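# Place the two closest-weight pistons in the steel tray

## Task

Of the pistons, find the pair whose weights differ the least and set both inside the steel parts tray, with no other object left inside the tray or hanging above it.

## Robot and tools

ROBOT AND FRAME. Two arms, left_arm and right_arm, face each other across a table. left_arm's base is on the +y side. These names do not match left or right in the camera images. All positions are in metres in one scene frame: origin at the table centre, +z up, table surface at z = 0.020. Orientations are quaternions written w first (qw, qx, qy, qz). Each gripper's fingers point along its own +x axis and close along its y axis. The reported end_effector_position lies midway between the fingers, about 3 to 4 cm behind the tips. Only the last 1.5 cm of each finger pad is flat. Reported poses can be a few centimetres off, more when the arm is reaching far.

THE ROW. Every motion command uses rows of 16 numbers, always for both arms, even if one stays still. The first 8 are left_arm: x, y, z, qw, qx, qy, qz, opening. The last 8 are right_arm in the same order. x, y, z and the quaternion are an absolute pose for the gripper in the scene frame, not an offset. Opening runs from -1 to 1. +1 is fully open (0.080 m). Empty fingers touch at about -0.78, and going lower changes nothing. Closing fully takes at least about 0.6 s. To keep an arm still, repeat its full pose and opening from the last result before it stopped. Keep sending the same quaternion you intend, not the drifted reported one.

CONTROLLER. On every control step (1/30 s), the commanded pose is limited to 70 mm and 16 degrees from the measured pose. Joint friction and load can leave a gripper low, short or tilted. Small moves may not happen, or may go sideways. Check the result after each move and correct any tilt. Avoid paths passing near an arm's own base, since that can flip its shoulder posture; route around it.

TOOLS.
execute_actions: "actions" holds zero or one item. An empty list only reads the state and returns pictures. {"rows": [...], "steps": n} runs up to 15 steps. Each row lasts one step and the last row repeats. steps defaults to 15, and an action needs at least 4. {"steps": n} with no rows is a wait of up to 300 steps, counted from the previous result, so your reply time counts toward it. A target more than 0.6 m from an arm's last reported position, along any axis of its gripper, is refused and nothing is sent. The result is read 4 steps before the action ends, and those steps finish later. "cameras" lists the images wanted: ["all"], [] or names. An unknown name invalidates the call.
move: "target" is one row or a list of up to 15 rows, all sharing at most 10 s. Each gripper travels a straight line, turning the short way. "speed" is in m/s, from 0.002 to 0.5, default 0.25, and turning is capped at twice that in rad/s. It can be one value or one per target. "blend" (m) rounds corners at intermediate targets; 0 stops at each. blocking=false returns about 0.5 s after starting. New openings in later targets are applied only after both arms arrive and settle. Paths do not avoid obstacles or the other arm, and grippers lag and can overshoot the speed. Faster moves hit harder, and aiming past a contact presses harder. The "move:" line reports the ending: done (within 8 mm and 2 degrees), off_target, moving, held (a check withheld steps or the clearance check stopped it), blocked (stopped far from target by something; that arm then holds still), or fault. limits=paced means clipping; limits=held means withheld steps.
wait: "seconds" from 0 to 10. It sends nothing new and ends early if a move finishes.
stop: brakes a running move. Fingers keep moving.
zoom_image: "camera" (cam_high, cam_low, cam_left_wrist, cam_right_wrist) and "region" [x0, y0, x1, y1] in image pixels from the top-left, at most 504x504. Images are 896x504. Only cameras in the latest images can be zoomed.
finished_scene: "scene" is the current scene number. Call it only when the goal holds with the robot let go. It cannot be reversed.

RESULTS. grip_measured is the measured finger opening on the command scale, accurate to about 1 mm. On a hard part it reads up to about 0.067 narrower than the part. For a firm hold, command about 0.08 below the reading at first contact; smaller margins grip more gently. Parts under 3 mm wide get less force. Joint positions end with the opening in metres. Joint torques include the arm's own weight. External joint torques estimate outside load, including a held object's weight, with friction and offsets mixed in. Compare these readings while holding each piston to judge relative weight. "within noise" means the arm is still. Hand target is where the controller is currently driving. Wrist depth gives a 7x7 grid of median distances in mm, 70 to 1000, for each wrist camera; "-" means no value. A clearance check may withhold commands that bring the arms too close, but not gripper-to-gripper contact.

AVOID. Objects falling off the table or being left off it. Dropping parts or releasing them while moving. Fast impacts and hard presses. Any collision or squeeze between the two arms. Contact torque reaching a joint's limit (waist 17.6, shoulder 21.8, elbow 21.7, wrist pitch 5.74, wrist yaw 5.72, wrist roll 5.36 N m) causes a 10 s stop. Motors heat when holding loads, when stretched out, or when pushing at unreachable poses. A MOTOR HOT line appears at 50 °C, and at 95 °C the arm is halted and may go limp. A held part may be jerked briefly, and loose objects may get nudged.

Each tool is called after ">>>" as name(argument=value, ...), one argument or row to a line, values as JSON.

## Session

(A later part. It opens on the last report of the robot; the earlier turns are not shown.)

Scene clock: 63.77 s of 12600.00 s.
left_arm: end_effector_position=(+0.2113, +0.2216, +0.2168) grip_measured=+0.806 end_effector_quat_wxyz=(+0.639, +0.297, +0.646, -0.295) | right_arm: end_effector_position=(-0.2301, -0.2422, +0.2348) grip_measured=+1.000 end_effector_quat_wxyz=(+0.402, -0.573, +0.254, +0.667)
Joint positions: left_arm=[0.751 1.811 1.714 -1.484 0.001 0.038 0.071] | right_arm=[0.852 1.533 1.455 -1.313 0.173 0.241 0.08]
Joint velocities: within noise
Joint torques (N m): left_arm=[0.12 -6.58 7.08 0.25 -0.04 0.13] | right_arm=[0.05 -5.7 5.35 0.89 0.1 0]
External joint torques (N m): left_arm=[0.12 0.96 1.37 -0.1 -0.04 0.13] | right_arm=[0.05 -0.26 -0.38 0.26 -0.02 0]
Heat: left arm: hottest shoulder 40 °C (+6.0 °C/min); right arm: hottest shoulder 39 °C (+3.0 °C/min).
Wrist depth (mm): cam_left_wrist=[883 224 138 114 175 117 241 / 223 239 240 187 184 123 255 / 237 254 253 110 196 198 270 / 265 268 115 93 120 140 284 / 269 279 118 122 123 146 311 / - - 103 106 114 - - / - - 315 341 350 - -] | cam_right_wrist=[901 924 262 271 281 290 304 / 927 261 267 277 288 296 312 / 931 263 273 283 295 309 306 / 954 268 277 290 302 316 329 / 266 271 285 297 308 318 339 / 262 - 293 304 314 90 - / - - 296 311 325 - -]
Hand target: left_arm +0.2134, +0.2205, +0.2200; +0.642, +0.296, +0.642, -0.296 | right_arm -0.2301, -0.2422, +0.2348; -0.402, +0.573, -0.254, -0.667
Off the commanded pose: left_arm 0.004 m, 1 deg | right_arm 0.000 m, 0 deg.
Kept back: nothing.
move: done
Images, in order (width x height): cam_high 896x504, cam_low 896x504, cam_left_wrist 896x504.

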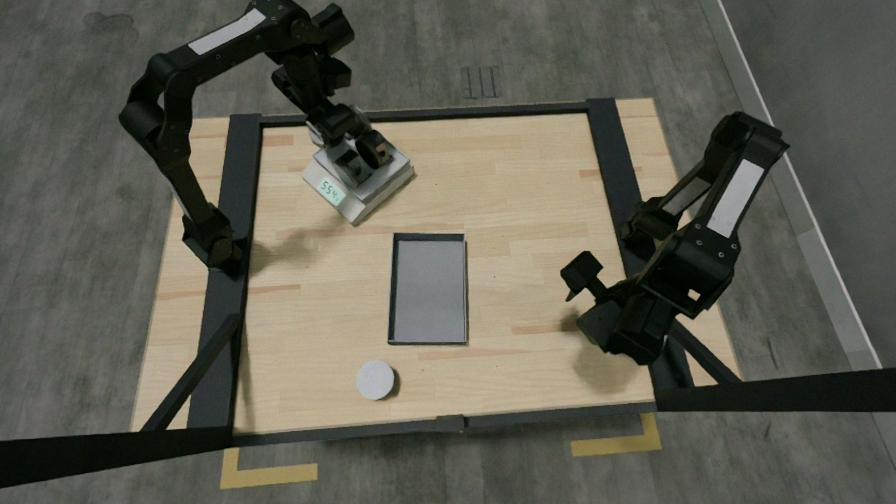

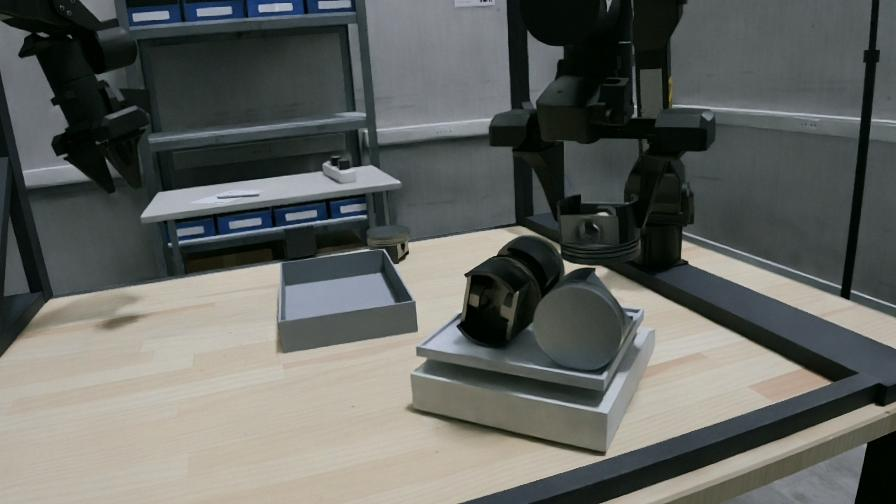

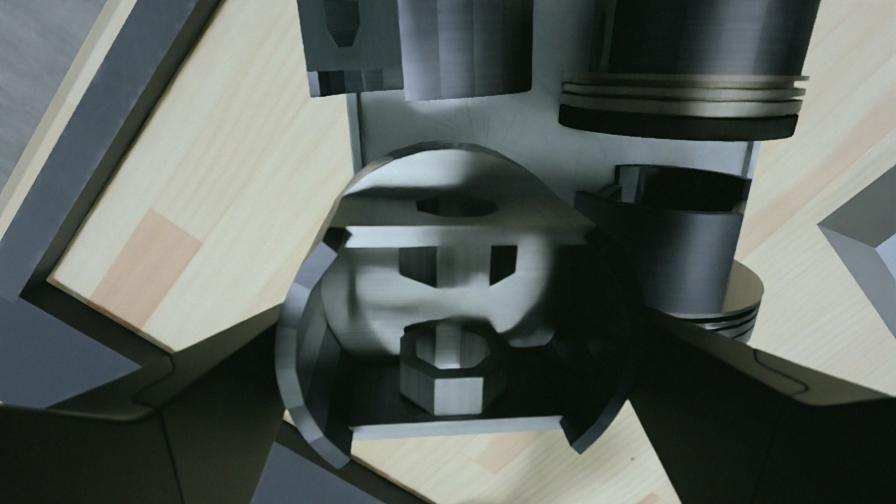

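>>> move(
  target=[
    [0.08, 0.22, 0.20, 0.6, 0.37, 0.6, -0.37, 0.6, -0.2301, -0.2422, 0.2348, 0.402, -0.573, 0.254, 0.667, 1],
    [0.0, 0.215, 0.10, 0.5, 0.5, 0.5, -0.5, 0.6, -0.2301, -0.2422, 0.2348, 0.402, -0.573, 0.254, 0.667, 1],
    [0.0, 0.215, 0.078, 0.5, 0.5, 0.5, -0.5, 0.6, -0.2301, -0.2422, 0.2348, 0.402, -0.573, 0.254, 0.667, 1],
  ],
  speed=[0.25,0.2,0.04],
  blend=[0.05,0.005,0],
  cameras=["cam_left_wrist","cam_low"],
)

Scene clock: 67.23 s of 12600.00 s.
left_arm: end_effector_position=(+0.0043, +0.2072, +0.0919) grip_measured=+0.796 end_effector_quat_wxyz=(+0.520, +0.492, +0.484, -0.504) | right_arm: end_effector_position=(-0.2301, -0.2422, +0.2348) grip_measured=+1.000 end_effector_quat_wxyz=(+0.402, -0.573, +0.254, +0.667)
Joint positions: left_arm=[0.058 1.548 0.914 -0.889 -0.022 0.046 0.071] | right_arm=[0.852 1.533 1.455 -1.313 0.173 0.241 0.08]
Joint velocities: within noise
Joint torques (N m): left_arm=[-0.22 -1.04 2.24 0.95 0.81 0.16] | right_arm=[-0.04 -5.69 5.38 0.92 0.13 0.02]
External joint torques (N m): left_arm=[-0.21 4.24 -3.21 0.52 0.83 0.16] | right_arm=[-0.03 -0.28 -0.31 0.31 0.01 0.02]
Heat: left arm: hottest shoulder 40 °C (+6.1 °C/min); right arm: hottest shoulder 39 °C (+2.0 °C/min).
Wrist depth (mm): cam_left_wrist=[118 125 127 127 128 129 129 / - 130 132 132 133 135 135 / 100 105 - - - 141 142 / 109 116 - - - 148 150 / 119 120 - - - 155 158 / - - 165 164 - - - / - - 172 172 174 - -] | cam_right_wrist=[904 927 260 272 282 290 304 / 913 261 267 278 287 295 311 / 931 264 272 284 294 308 305 / 946 268 277 289 302 317 331 / 266 271 284 295 307 317 340 / 263 - 293 303 315 90 - / - - 297 309 322 - -]
Hand target: left_arm +0.0002, +0.2154, +0.0788; +0.500, +0.500, +0.500, -0.500 | right_arm -0.2301, -0.2422, +0.2348; -0.402, +0.573, -0.254, -0.667
Off the commanded pose: left_arm 0.017 m, 3 deg | right_arm 0.000 m, 0 deg.
Kept back: nothing.
move: off_target (left_arm)
Images, in order (width x height): cam_low 896x504, cam_left_wrist 896x504.

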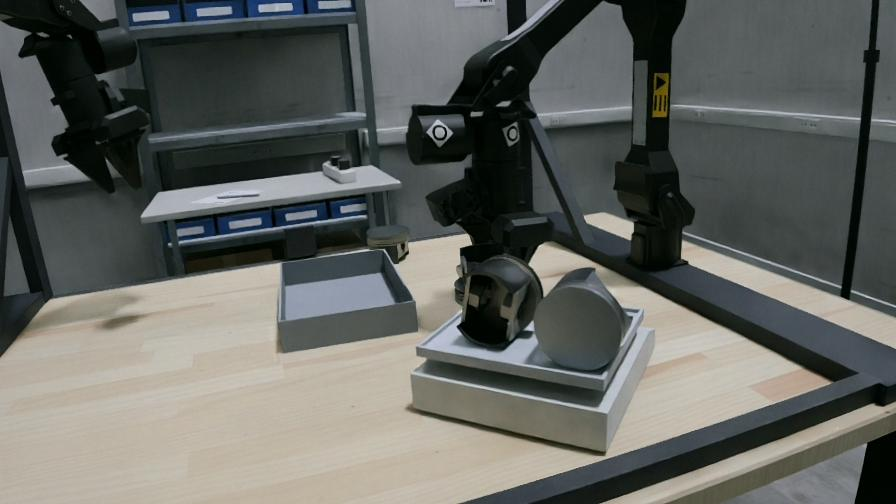

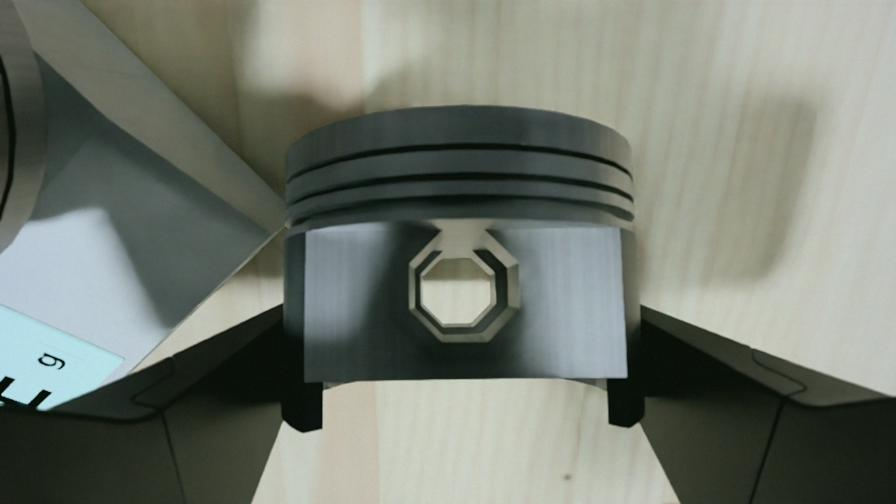

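>>> wait(
  seconds=0.05,
  cameras=["cam_high"],
)

>>> zoom_image(
  camera="cam_high",
  region=[270, 110, 430, 290],
)

Scene clock: 67.43 s of 12600.00 s.
left_arm: end_effector_position=(+0.0044, +0.2071, +0.0919) grip_measured=+0.796 end_effector_quat_wxyz=(+0.520, +0.492, +0.484, -0.504) | right_arm: end_effector_position=(-0.2301, -0.2422, +0.2348) grip_measured=+1.000 end_effector_quat_wxyz=(+0.402, -0.573, +0.254, +0.667)
Joint positions: left_arm=[0.058 1.548 0.914 -0.888 -0.022 0.046 0.071] | right_arm=[0.852 1.533 1.455 -1.313 0.173 0.241 0.08]
Joint velocities: within noise
Joint torques (N m): left_arm=[-0.21 -1.05 2.26 0.94 0.84 0.17] | right_arm=[0.03 -5.75 5.2 0.92 0.17 0.02]
External joint torques (N m): left_arm=[-0.23 4.25 -3.19 0.52 0.86 0.17] | right_arm=[0.04 -0.31 -0.52 0.3 0.05 0.01]
Heat: left arm: hottest wrist roll 40 °C (+0.0 °C/min); right arm: hottest shoulder 39 °C (+2.0 °C/min).
Wrist depth (mm): cam_left_wrist=[118 125 127 127 129 129 130 / - 131 132 132 133 135 135 / 100 107 - - - 141 142 / 108 115 - - - 148 149 / 119 121 - - - 154 158 / - - 164 164 - - - / - - 171 172 174 - -] | cam_right_wrist=[897 922 262 271 282 291 306 / 929 261 267 278 290 296 313 / 929 263 272 281 295 308 305 / 956 268 277 289 302 315 331 / 265 272 285 297 309 318 340 / 262 - 292 303 314 90 - / - - 295 308 323 - -]
Hand target: left_arm +0.0002, +0.2155, +0.0788; +0.500, +0.500, +0.500, -0.500 | right_arm -0.2301, -0.2422, +0.2348; -0.402, +0.573, -0.254, -0.667
Off the commanded pose: left_arm 0.017 m, 3 deg | right_arm 0.000 m, 0 deg.
Steps of this call (1-6: nothing new was sent). Readings (end_effector_position of left_arm | right_arm):
1: (+0.0043, +0.2073, +0.0919) | (-0.2301, -0.2422, +0.2348)
2: (+0.0043, +0.2072, +0.0919) | (-0.2301, -0.2422, +0.2348)
4: (+0.0043, +0.2071, +0.0919) | (-0.2301, -0.2422, +0.2348)
6: the state above
Images, in order (width x height): cam_high 896x504.

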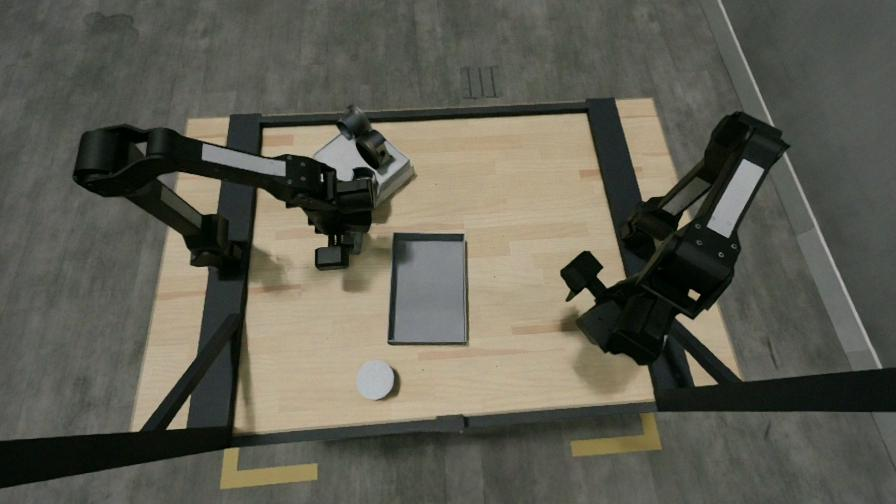

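Scaled by 2.800.

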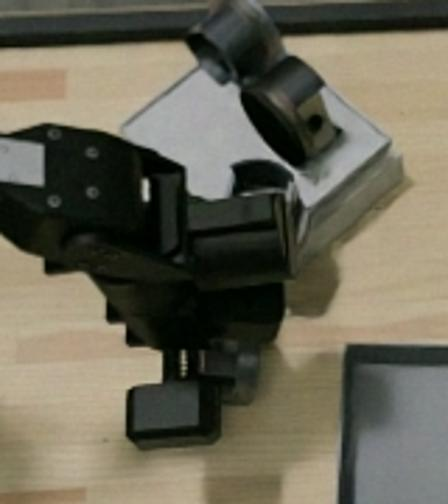

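>>> move(
  target=[
    [0.004, 0.210, 0.0895, 0.5, 0.5, 0.5, -0.5, 0.6, -0.2301, -0.2422, 0.2348, 0.402, -0.573, 0.254, 0.667, 1],
    [0.004, 0.210, 0.0895, 0.5, 0.5, 0.5, -0.5, 0.95, -0.2301, -0.2422, 0.2348, 0.402, -0.573, 0.254, 0.667, 1],
    [0.004, 0.22, 0.15, 0.5, 0.5, 0.5, -0.5, 0.95, -0.2301, -0.2422, 0.2348, 0.402, -0.573, 0.254, 0.667, 1],
    [0.07, 0.22, 0.22, 0.6, 0.37, 0.6, -0.37, 0.95, -0.2301, -0.2422, 0.2348, 0.402, -0.573, 0.254, 0.667, 1],
  ],
  speed=[0.03,0.1,0.15,0.2],
  blend=[0,0,0.03,0],
  cameras=["cam_left_wrist","cam_low","cam_high"],
)

Scene clock: 70.97 s of 12600.00 s.
left_arm: end_effector_position=(+0.0687, +0.2216, +0.2196) grip_measured=+0.947 end_effector_quat_wxyz=(+0.601, +0.374, +0.599, -0.373) | right_arm: end_effector_position=(-0.2301, -0.2422, +0.2348) grip_measured=+1.000 end_effector_quat_wxyz=(+0.402, -0.573, +0.254, +0.667)
Joint positions: left_arm=[0.327 1.515 1.4 -1.455 -0.002 -0.135 0.078] | right_arm=[0.852 1.533 1.455 -1.313 0.173 0.241 0.08]
Joint velocities: within noise
Joint torques (N m): left_arm=[0.29 -3.6 6.57 0.29 0.08 -0.14] | right_arm=[-0.06 -5.67 5.31 0.96 0.13 -0.02]
External joint torques (N m): left_arm=[0.29 1.68 0.86 -0.06 0.1 -0.14] | right_arm=[-0.07 -0.26 -0.4 0.34 0.02 -0.03]
Heat: left arm: hottest wrist roll 40 °C (+0.0 °C/min); right arm: hottest shoulder 39 °C (+2.0 °C/min).
Wrist depth (mm): cam_left_wrist=[178 180 179 161 216 238 245 / 187 188 211 172 235 258 256 / 257 225 232 267 270 273 275 / 273 275 279 284 286 289 293 / 285 286 294 299 301 303 312 / - - 316 320 321 - - / - - 318 335 351 - -] | cam_right_wrist=[912 930 262 272 282 291 304 / 934 262 267 277 290 296 312 / 926 263 273 283 296 307 306 / 952 267 278 288 302 318 331 / 266 271 285 296 307 319 338 / 261 - 291 302 315 90 - / - - 296 310 323 - -]
Hand target: left_arm +0.0700, +0.2199, +0.2200; +0.602, +0.371, +0.602, -0.371 | right_arm -0.2301, -0.2422, +0.2348; -0.402, +0.573, -0.254, -0.667
Off the commanded pose: left_arm 0.002 m, 1 deg | right_arm 0.000 m, 0 deg.
Kept back: nothing.
move: done
Images, in order (width x height): cam_high 896x504, cam_low 896x504, cam_left_wrist 896x504.

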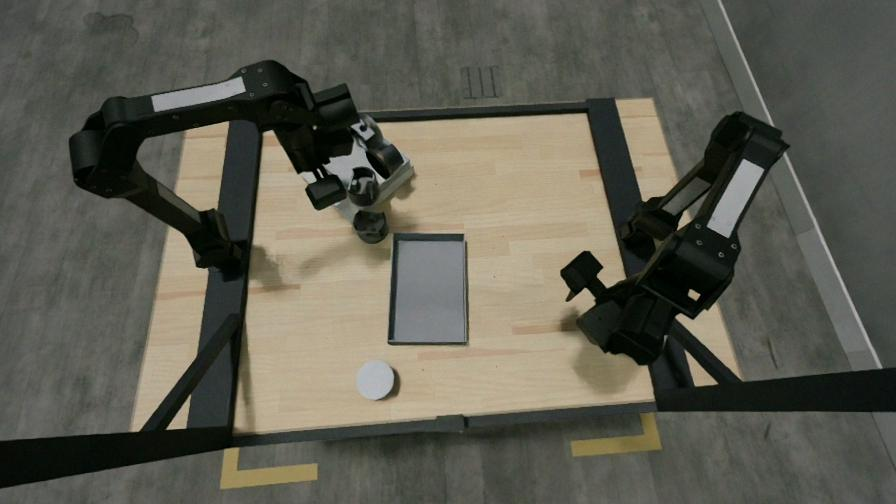

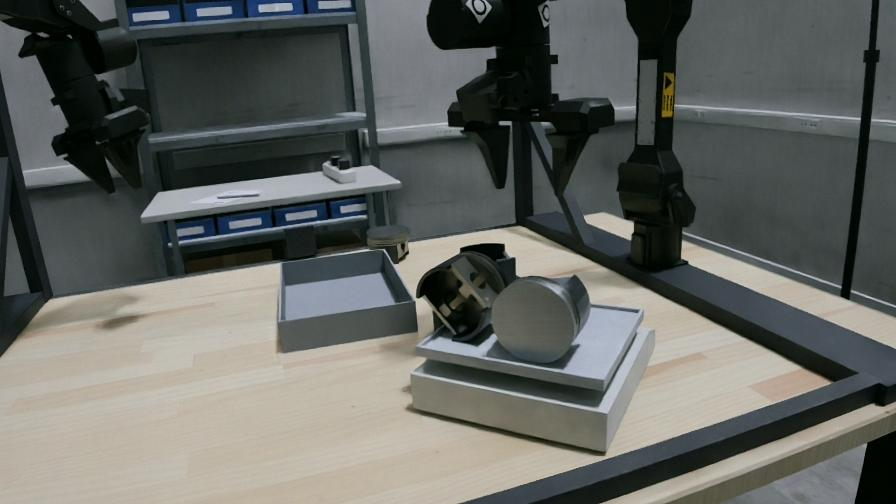

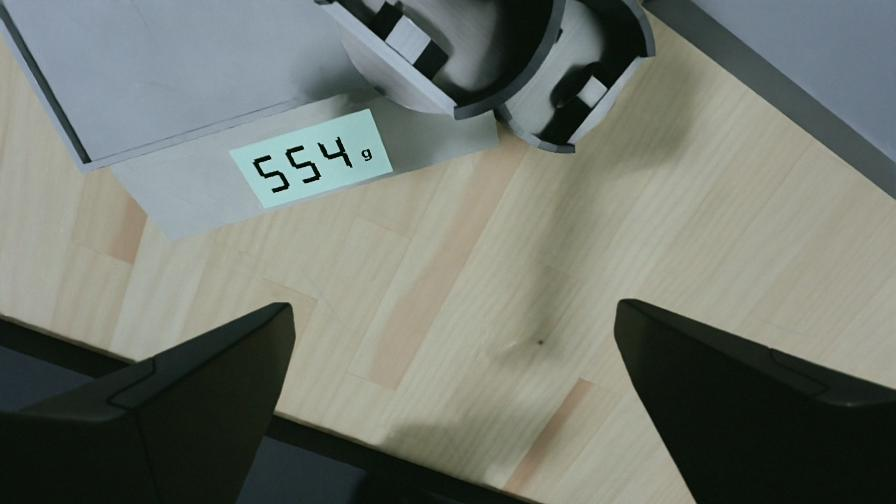

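>>> move(
  target=[
    [0.08, 0.22, 0.34, 0.626, 0.300, 0.417, -0.588, 0.95, -0.2301, -0.2422, 0.2348, 0.402, -0.573, 0.254, 0.667, 1],
  ],
  speed=[0.3],
  cameras=["cam_left_wrist","cam_low","cam_high"],
)

>>> zoom_image(
  camera="cam_low",
  region=[380, 220, 660, 460],
)

>>> zoom_image(
  camera="cam_high",
  region=[290, 100, 450, 260],
)

Scene clock: 72.60 s of 12600.00 s.
left_arm: end_effector_position=(+0.0795, +0.2197, +0.3368) grip_measured=+0.947 end_effector_quat_wxyz=(+0.624, +0.302, +0.421, -0.585) | right_arm: end_effector_position=(-0.2301, -0.2422, +0.2348) grip_measured=+1.000 end_effector_quat_wxyz=(+0.402, -0.573, +0.254, +0.667)
Joint positions: left_arm=[0.522 1.326 1.637 -1.46 0.274 0.295 0.078] | right_arm=[0.852 1.533 1.455 -1.313 0.173 0.241 0.08]
Joint velocities: within noise
Joint torques (N m): left_arm=[0.37 -3.17 6.33 0.9 0.3 0.16] | right_arm=[-0.04 -5.68 5.38 0.88 0.12 0.02]
External joint torques (N m): left_arm=[0.36 0.52 0.76 -0.11 0.13 0.15] | right_arm=[-0.05 -0.31 -0.28 0.28 0.01 0.01]
Heat: left arm: hottest wrist roll 40 °C (+0.0 °C/min); right arm: hottest shoulder 39 °C (+2.0 °C/min).
Wrist depth (mm): cam_left_wrist=[381 395 415 432 446 479 506 / 370 379 277 420 440 456 490 / 341 279 309 413 431 447 476 / 336 315 322 382 423 442 469 / 350 308 349 405 410 440 452 / - - 376 390 405 - - / - - 366 384 401 - -] | cam_right_wrist=[903 926 262 271 283 290 302 / 918 260 266 278 289 296 312 / 951 263 272 283 296 307 307 / 943 267 278 290 302 316 330 / 266 271 287 296 307 318 339 / 262 - 292 301 315 90 - / - - 296 311 324 - -]
Hand target: left_arm +0.0800, +0.2200, +0.3400; +0.626, +0.300, +0.417, -0.588 | right_arm -0.2301, -0.2422, +0.2348; -0.402, +0.573, -0.254, -0.667
Off the commanded pose: left_arm 0.003 m, 1 deg | right_arm 0.000 m, 0 deg.
Kept back: nothing.
move: done
Images, in order (width x height): cam_high 896x504, cam_low 896x504, cam_left_wrist 896x504.

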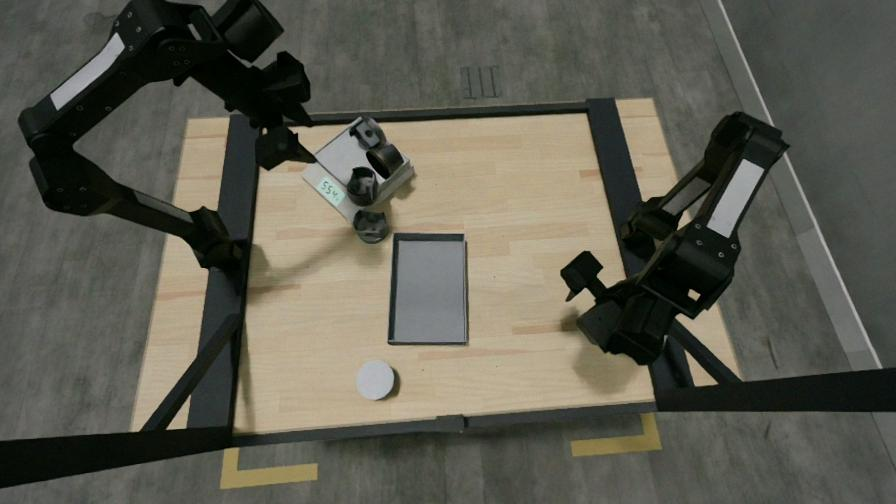

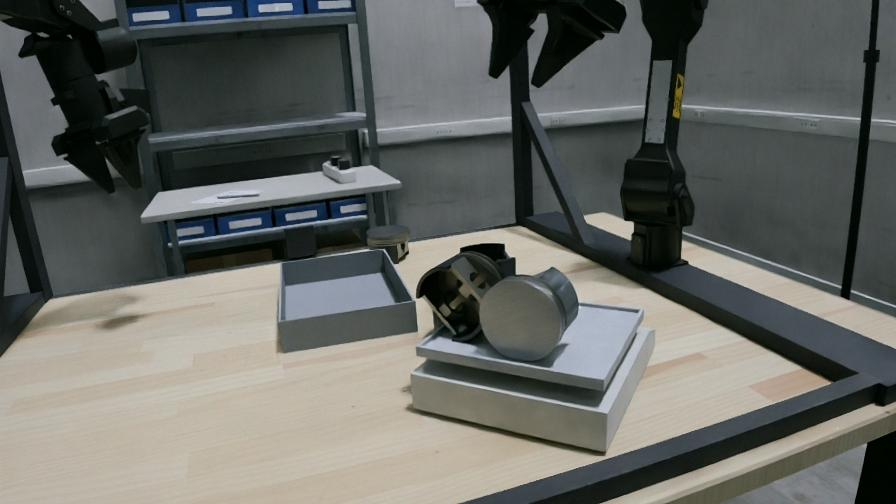

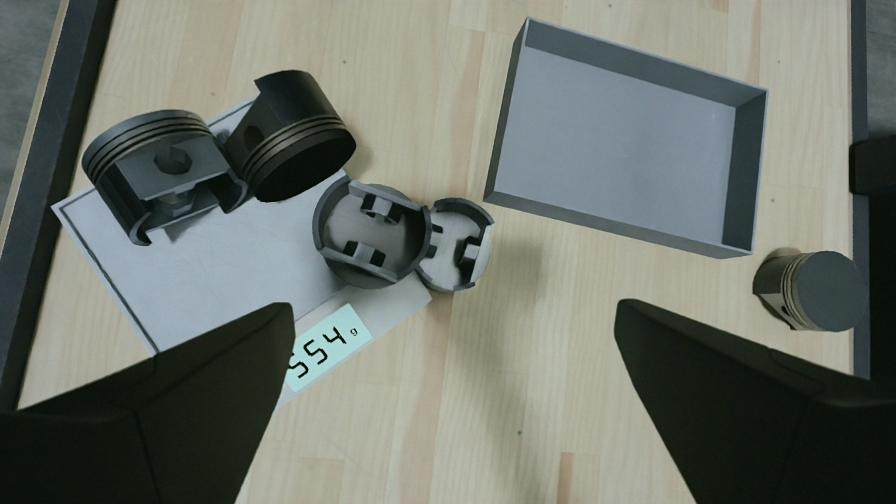

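Scaled by 1.800.

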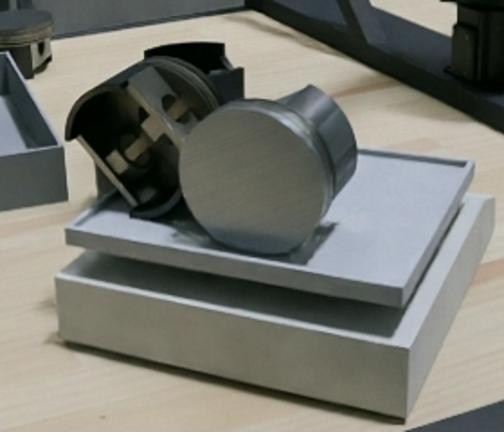

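Scaled by 3.150.

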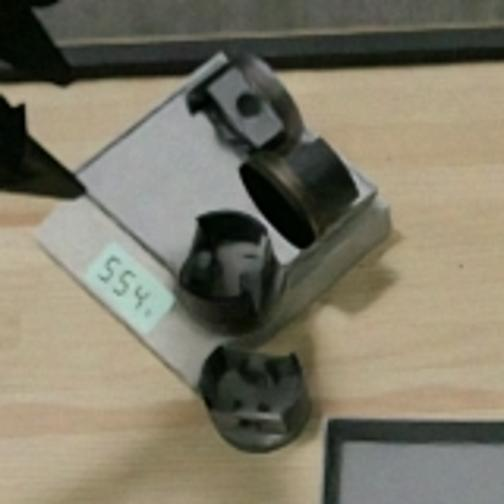

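>>> move(
  target=[
    [0.108, 0.164, 0.23, 0.7011, 0.0923, 0.7011, -0.0923, 0.8, -0.2301, -0.2422, 0.2348, 0.402, -0.573, 0.254, 0.667, 1],
  ],
  speed=[0.3],
  cameras=["cam_left_wrist","cam_low","cam_high"],
)

Scene clock: 75.80 s of 12600.00 s.
left_arm: end_effector_position=(+0.1074, +0.1658, +0.2309) grip_measured=+0.803 end_effector_quat_wxyz=(+0.702, +0.093, +0.700, -0.095) | right_arm: end_effector_position=(-0.2301, -0.2422, +0.2348) grip_measured=+1.000 end_effector_quat_wxyz=(+0.402, -0.573, +0.254, +0.667)
Joint positions: left_arm=[0.388 1.773 1.724 -1.518 0 -0.922 0.071] | right_arm=[0.852 1.533 1.455 -1.313 0.173 0.241 0.08]
Joint velocities: within noise
Joint torques (N m): left_arm=[-0.08 -5.24 6.34 0.25 -0.04 -0.13] | right_arm=[-0.05 -5.68 5.36 0.92 0.13 0.01]
External joint torques (N m): left_arm=[-0.12 1.97 0.68 -0.08 0 -0.13] | right_arm=[-0.07 -0.26 -0.32 0.32 0.03 0]
Heat: left arm: hottest wrist roll 40 °C (+0.0 °C/min); right arm: hottest shoulder 39 °C (+2.0 °C/min).
Wrist depth (mm): cam_left_wrist=[241 188 190 189 129 247 253 / 254 225 200 199 199 267 267 / 269 270 238 190 276 282 285 / 286 286 289 201 287 292 295 / 295 299 306 310 268 310 313 / - - 327 333 333 - - / - - 351 355 359 - -] | cam_right_wrist=[897 928 262 272 282 292 305 / 930 261 266 277 288 295 313 / 928 263 273 283 295 308 307 / 943 267 279 290 301 316 331 / 265 272 284 295 308 318 338 / 262 - 292 302 315 90 - / - - 297 309 324 - -]
Hand target: left_arm +0.1080, +0.1641, +0.2300; +0.701, +0.092, +0.701, -0.092 | right_arm -0.2301, -0.2422, +0.2348; -0.402, +0.573, -0.254, -0.667
Off the commanded pose: left_arm 0.002 m, 0 deg | right_arm 0.000 m, 0 deg.
Kept back: nothing.
move: done
Images, in order (width x height): cam_high 896x504, cam_low 896x504, cam_left_wrist 896x504.

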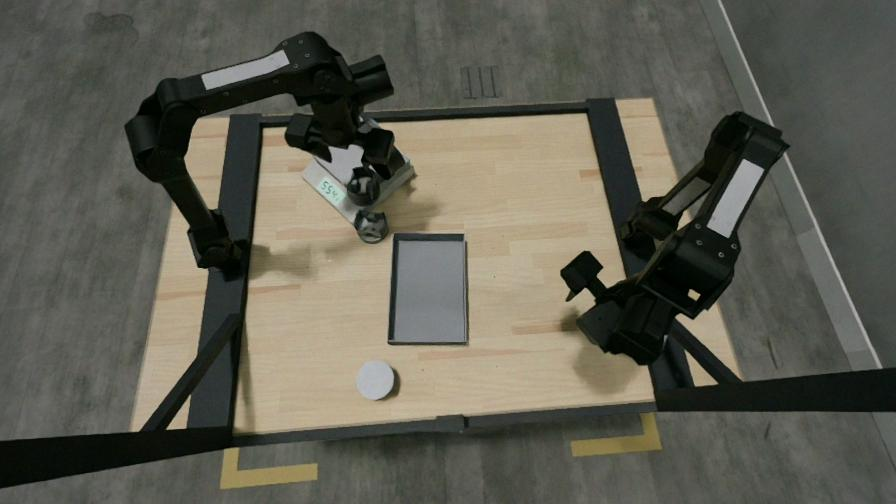

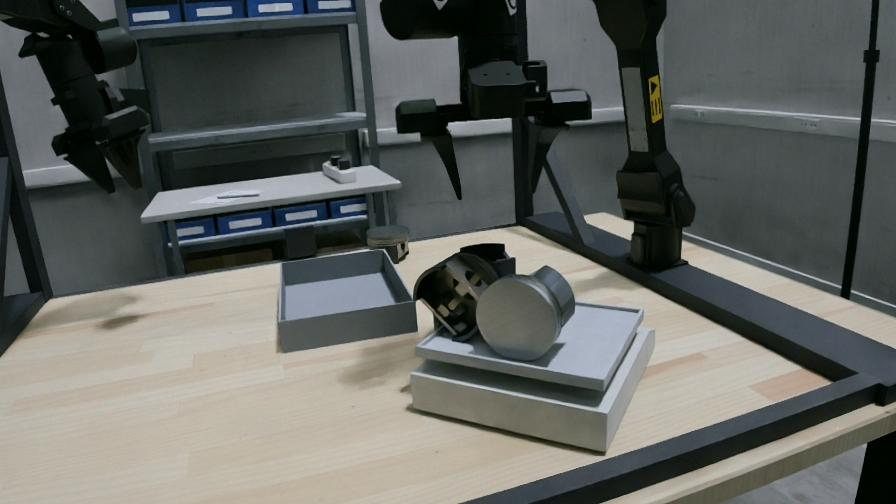

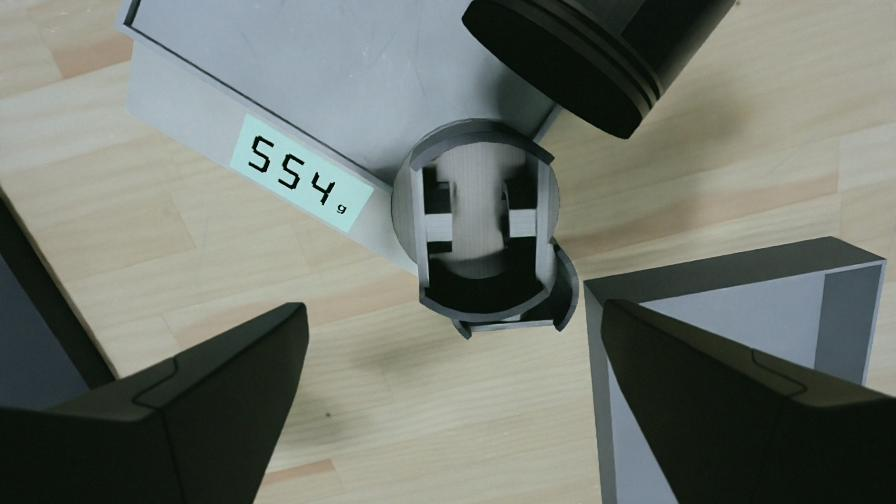

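>>> move(
  target=[
    [0.106, 0.153, 0.20, 0.7011, 0.0923, 0.7011, -0.0923, 0.65, -0.2301, -0.2422, 0.2348, 0.402, -0.573, 0.254, 0.667, 1],
    [0.105, 0.154, 0.148, 0.7011, 0.0923, 0.7011, -0.0923, 0.65, -0.2301, -0.2422, 0.2348, 0.402, -0.573, 0.254, 0.667, 1],
    [0.105, 0.154, 0.148, 0.7011, 0.0923, 0.7011, -0.0923, 0.2, -0.2301, -0.2422, 0.2348, 0.402, -0.573, 0.254, 0.667, 1],
  ],
  speed=[0.15,0.1,0.1],
  cameras=["cam_left_wrist","cam_low","cam_high"],
)

Scene clock: 77.80 s of 12600.00 s.
left_arm: end_effector_position=(+0.1070, +0.1524, +0.1536) grip_measured=+0.291 end_effector_quat_wxyz=(+0.704, +0.086, +0.698, -0.098) | right_arm: end_effector_position=(-0.2301, -0.2422, +0.2348) grip_measured=+1.000 end_effector_quat_wxyz=(+0.402, -0.573, +0.254, +0.667)
Joint positions: left_arm=[0.372 1.797 1.445 -1.2 0 -0.943 0.048] | right_arm=[0.852 1.533 1.455 -1.313 0.173 0.241 0.08]
Joint velocities: within noise
Joint torques (N m): left_arm=[-0.41 -5.63 4.33 0.49 -0.04 -0.11] | right_arm=[-0.05 -5.77 5.36 0.91 0.09 -0.01]
External joint torques (N m): left_arm=[-0.45 1.88 -1.43 0.13 0.01 -0.11] | right_arm=[-0.05 -0.34 -0.37 0.29 -0.02 -0.02]
Heat: left arm: hottest wrist roll 40 °C (+0.0 °C/min); right arm: hottest shoulder 39 °C (+2.0 °C/min).
Wrist depth (mm): cam_left_wrist=[117 118 120 122 - - - / 124 125 126 128 - - 196 / 163 131 133 100 201 206 205 / 202 175 135 120 208 214 218 / 213 214 - 127 107 224 219 / 222 - 108 133 112 - 201 / - - 109 110 108 - -] | cam_right_wrist=[906 929 263 271 282 291 304 / 918 261 266 277 288 295 312 / 944 264 273 283 295 307 305 / 943 267 278 290 303 316 331 / 265 272 285 296 306 317 340 / 261 - 292 303 314 90 - / - - 296 310 323 - -]
Hand target: left_arm +0.1051, +0.1540, +0.1481; +0.701, +0.092, +0.701, -0.092 | right_arm -0.2301, -0.2422, +0.2348; -0.402, +0.573, -0.254, -0.667
Off the commanded pose: left_arm 0.006 m, 1 deg | right_arm 0.000 m, 0 deg.
Kept back: nothing.
move: done
Images, in order (width x height): cam_high 896x504, cam_low 896x504, cam_left_wrist 896x504.

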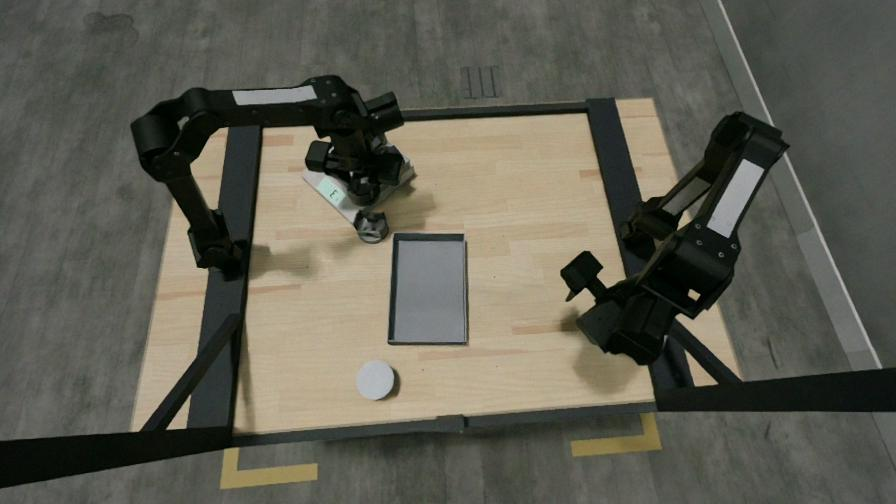

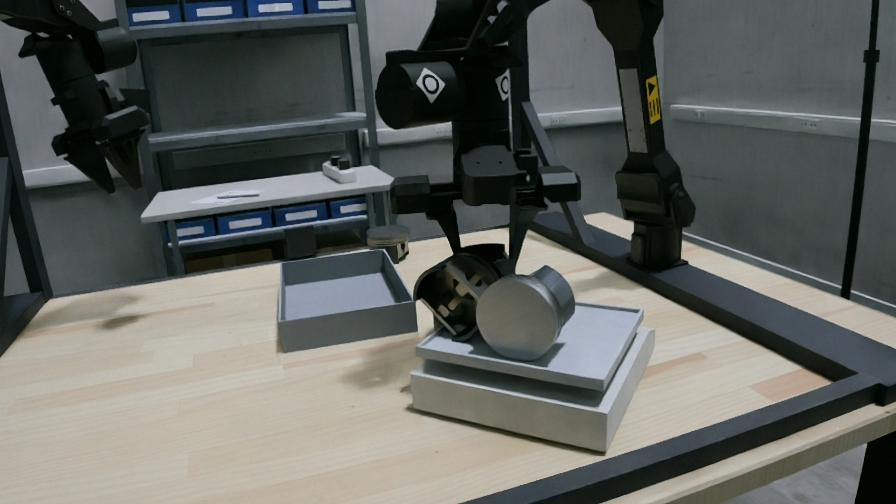

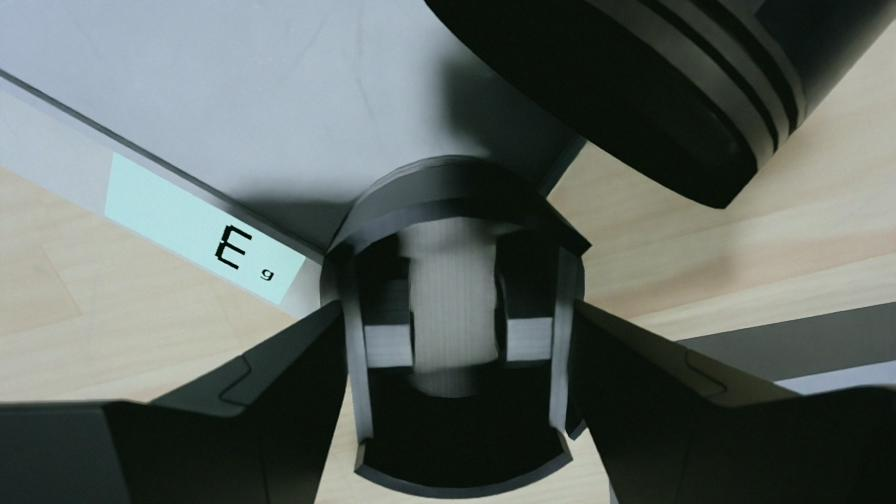

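>>> move(
  target=[
    [0.105, 0.156, 0.235, 0.7011, 0.0923, 0.7011, -0.0923, 0.2, -0.2301, -0.2422, 0.2348, 0.402, -0.573, 0.254, 0.667, 1],
    [-0.06, 0.235, 0.18, 0.5, 0.5, 0.5, -0.5, 0.2, -0.2301, -0.2422, 0.2348, 0.402, -0.573, 0.254, 0.667, 1],
    [-0.06, 0.236, 0.092, 0.5, 0.5, 0.5, -0.5, 0.2, -0.2301, -0.2422, 0.2348, 0.402, -0.573, 0.254, 0.667, 1],
    [-0.06, 0.236, 0.082, 0.5, 0.5, 0.5, -0.5, 0.2, -0.2301, -0.2422, 0.2348, 0.402, -0.573, 0.254, 0.667, 1],
  ],
  speed=[0.15,0.25,0.2,0.03],
  blend=[0.0,0.03,0.003,0],
  cameras=["cam_left_wrist","cam_low","cam_high"],
)

>>> zoom_image(
  camera="cam_high",
  region=[290, 100, 450, 260],
)

Scene clock: 82.50 s of 12600.00 s.
left_arm: end_effector_position=(-0.0598, +0.2331, +0.0863) grip_measured=+0.292 end_effector_quat_wxyz=(+0.504, +0.494, +0.499, -0.502) | right_arm: end_effector_position=(-0.2301, -0.2422, +0.2348) grip_measured=+1.000 end_effector_quat_wxyz=(+0.402, -0.573, +0.254, +0.667)
Joint positions: left_arm=[-0.196 1.502 0.848 -0.903 0 -0.209 0.048] | right_arm=[0.852 1.533 1.455 -1.313 0.173 0.241 0.08]
Joint velocities: within noise
Joint torques (N m): left_arm=[-0.36 -3.14 3.92 0.68 -0.01 0.15] | right_arm=[0.09 -5.72 5.41 0.91 0.15 0.01]
External joint torques (N m): left_arm=[-0.33 1.72 -1.44 0.31 0 0.15] | right_arm=[0.05 -0.31 -0.32 0.29 0.04 0.01]
Heat: left arm: hottest wrist roll 40 °C (+0.0 °C/min); right arm: hottest shoulder 39 °C (+1.0 °C/min).
Wrist depth (mm): cam_left_wrist=[- 115 117 119 120 121 123 / 121 122 123 124 126 128 129 / 127 128 129 120 133 135 136 / 134 135 134 121 138 143 145 / 142 142 105 127 106 151 154 / - - 107 133 112 - 161 / - - 111 110 108 - -] | cam_right_wrist=[907 933 262 272 281 290 304 / 926 261 266 277 289 296 313 / 940 262 272 283 296 309 306 / 941 267 278 289 301 317 333 / 266 271 284 296 307 317 338 / 262 - 292 302 316 90 - / - - 296 310 322 - -]
Hand target: left_arm -0.0600, +0.2360, +0.0821; +0.500, +0.500, +0.500, -0.500 | right_arm -0.2301, -0.2422, +0.2348; -0.402, +0.573, -0.254, -0.667
Off the commanded pose: left_arm 0.005 m, 1 deg | right_arm 0.000 m, 0 deg.
Kept back: nothing.
move: done
Images, in order (width x height): cam_high 896x504, cam_low 896x504, cam_left_wrist 896x504.

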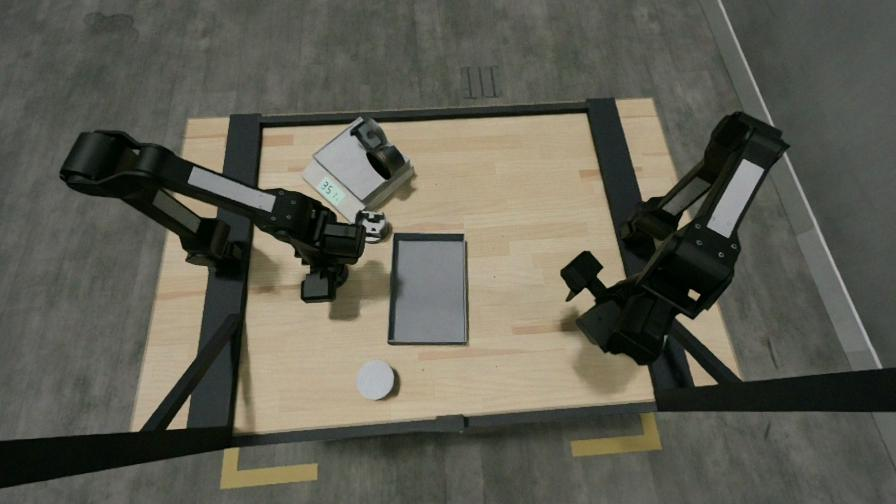

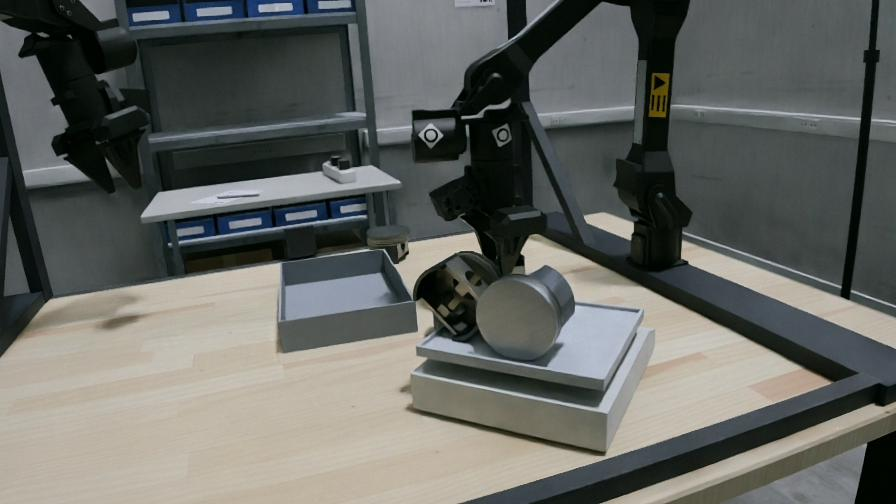

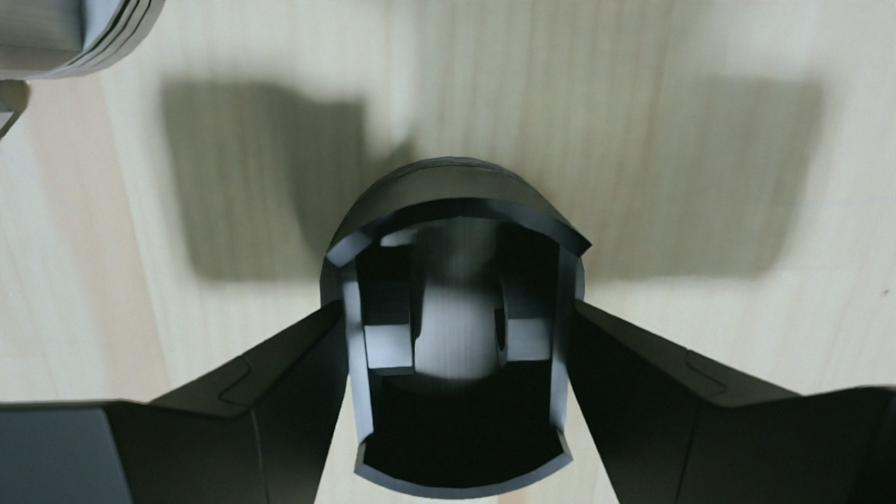

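Scaled by 3.150.

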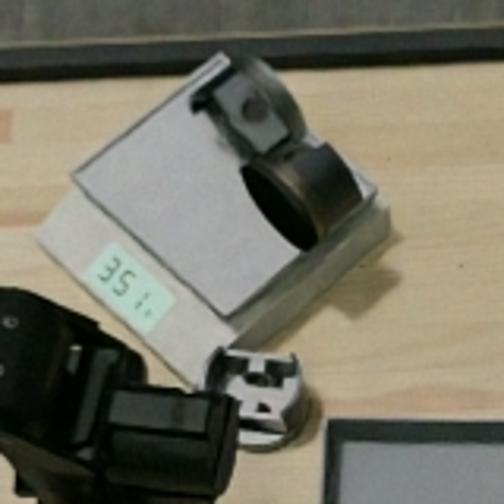

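>>> move(
  target=[
    [-0.06, 0.236, 0.081, 0.5, 0.5, 0.5, -0.5, 0.2, -0.2301, -0.2422, 0.2348, 0.402, -0.573, 0.254, 0.667, 1],
    [-0.06, 0.236, 0.081, 0.5, 0.5, 0.5, -0.5, 0.65, -0.2301, -0.2422, 0.2348, 0.402, -0.573, 0.254, 0.667, 1],
    [-0.06, 0.236, 0.15, 0.5, 0.5, 0.5, -0.5, 0.65, -0.2301, -0.2422, 0.2348, 0.402, -0.573, 0.254, 0.667, 1],
    [-0.24, 0.17, 0.17, 0.3044, 0.6382, 0.3044, -0.6382, 0.65, -0.2301, -0.2422, 0.2348, 0.402, -0.573, 0.254, 0.667, 1],
  ],
  speed=[0.03,0.15,0.2,0.3],
  blend=[0.0,0.0,0.02,0],
  cameras=["cam_left_wrist","cam_low","cam_high"],
)

Scene clock: 86.00 s of 12600.00 s.
left_arm: end_effector_position=(-0.2385, +0.1714, +0.1720) grip_measured=+0.647 end_effector_quat_wxyz=(+0.307, +0.636, +0.305, -0.639) | right_arm: end_effector_position=(-0.2301, -0.2422, +0.2348) grip_measured=+1.000 end_effector_quat_wxyz=(+0.402, -0.573, +0.254, +0.667)
Joint positions: left_arm=[-0.652 1.944 1.711 -1.332 0 0.018 0.064] | right_arm=[0.852 1.533 1.455 -1.313 0.173 0.241 0.08]
Joint velocities: within noise
Joint torques (N m): left_arm=[-0.16 -6.25 6.54 0.28 0.01 0.15] | right_arm=[-0.12 -5.71 5.25 0.91 0.11 0.02]
External joint torques (N m): left_arm=[-0.19 2.31 0.79 -0.07 0.02 0.15] | right_arm=[-0.11 -0.32 -0.43 0.3 -0.01 0.01]
Heat: left arm: hottest wrist roll 40 °C (+0.0 °C/min); right arm: hottest shoulder 39 °C (+1.0 °C/min).
Wrist depth (mm): cam_left_wrist=[184 186 188 149 150 198 909 / 194 196 198 157 159 207 972 / 205 205 212 214 218 220 228 / 215 221 224 228 230 233 239 / 232 231 234 242 239 246 254 / - - 255 258 260 - 264 / - - 264 276 281 - -] | cam_right_wrist=[901 936 262 272 281 290 305 / 912 262 266 278 289 294 313 / 936 263 273 283 296 307 306 / 946 269 278 289 301 316 330 / 265 272 284 295 307 318 340 / 262 - 292 304 315 90 - / - - 296 311 324 - -]
Hand target: left_arm -0.2401, +0.1700, +0.1700; +0.304, +0.638, +0.304, -0.638 | right_arm -0.2301, -0.2422, +0.2348; -0.402, +0.573, -0.254, -0.667
Off the commanded pose: left_arm 0.003 m, 0 deg | right_arm 0.000 m, 0 deg.
Kept back: nothing.
move: done
Images, in order (width x height): cam_high 896x504, cam_low 896x504, cam_left_wrist 896x504.

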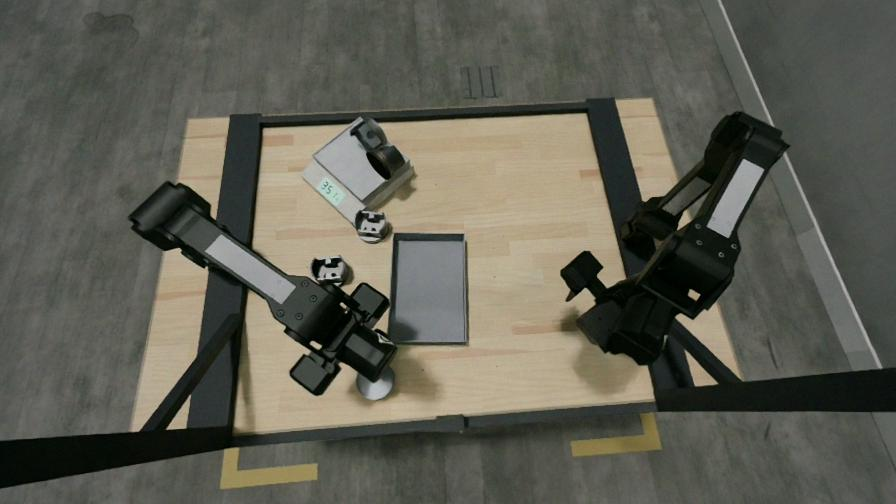

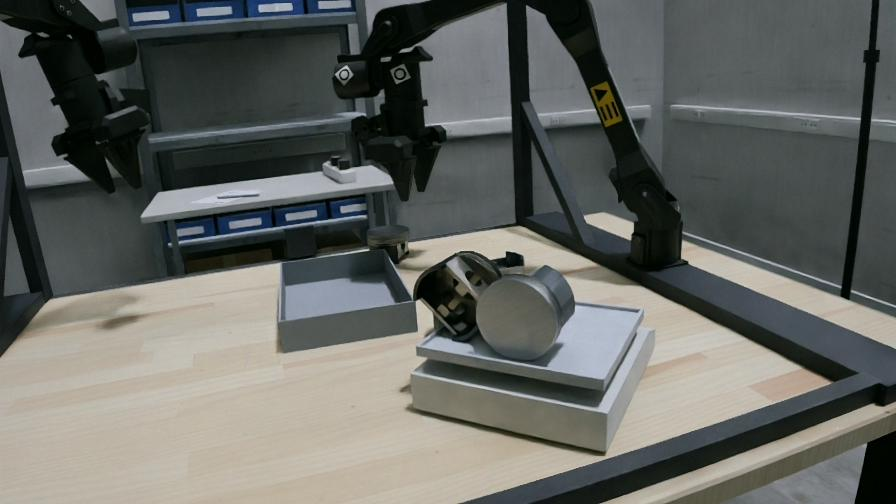

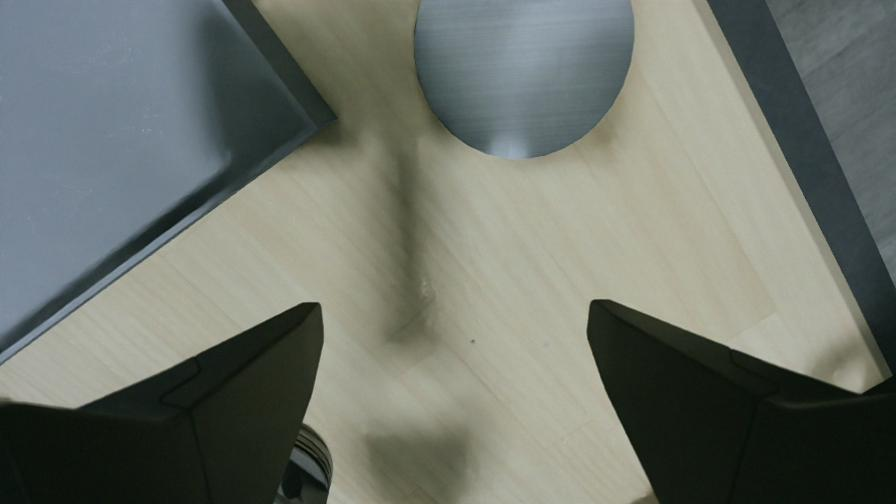

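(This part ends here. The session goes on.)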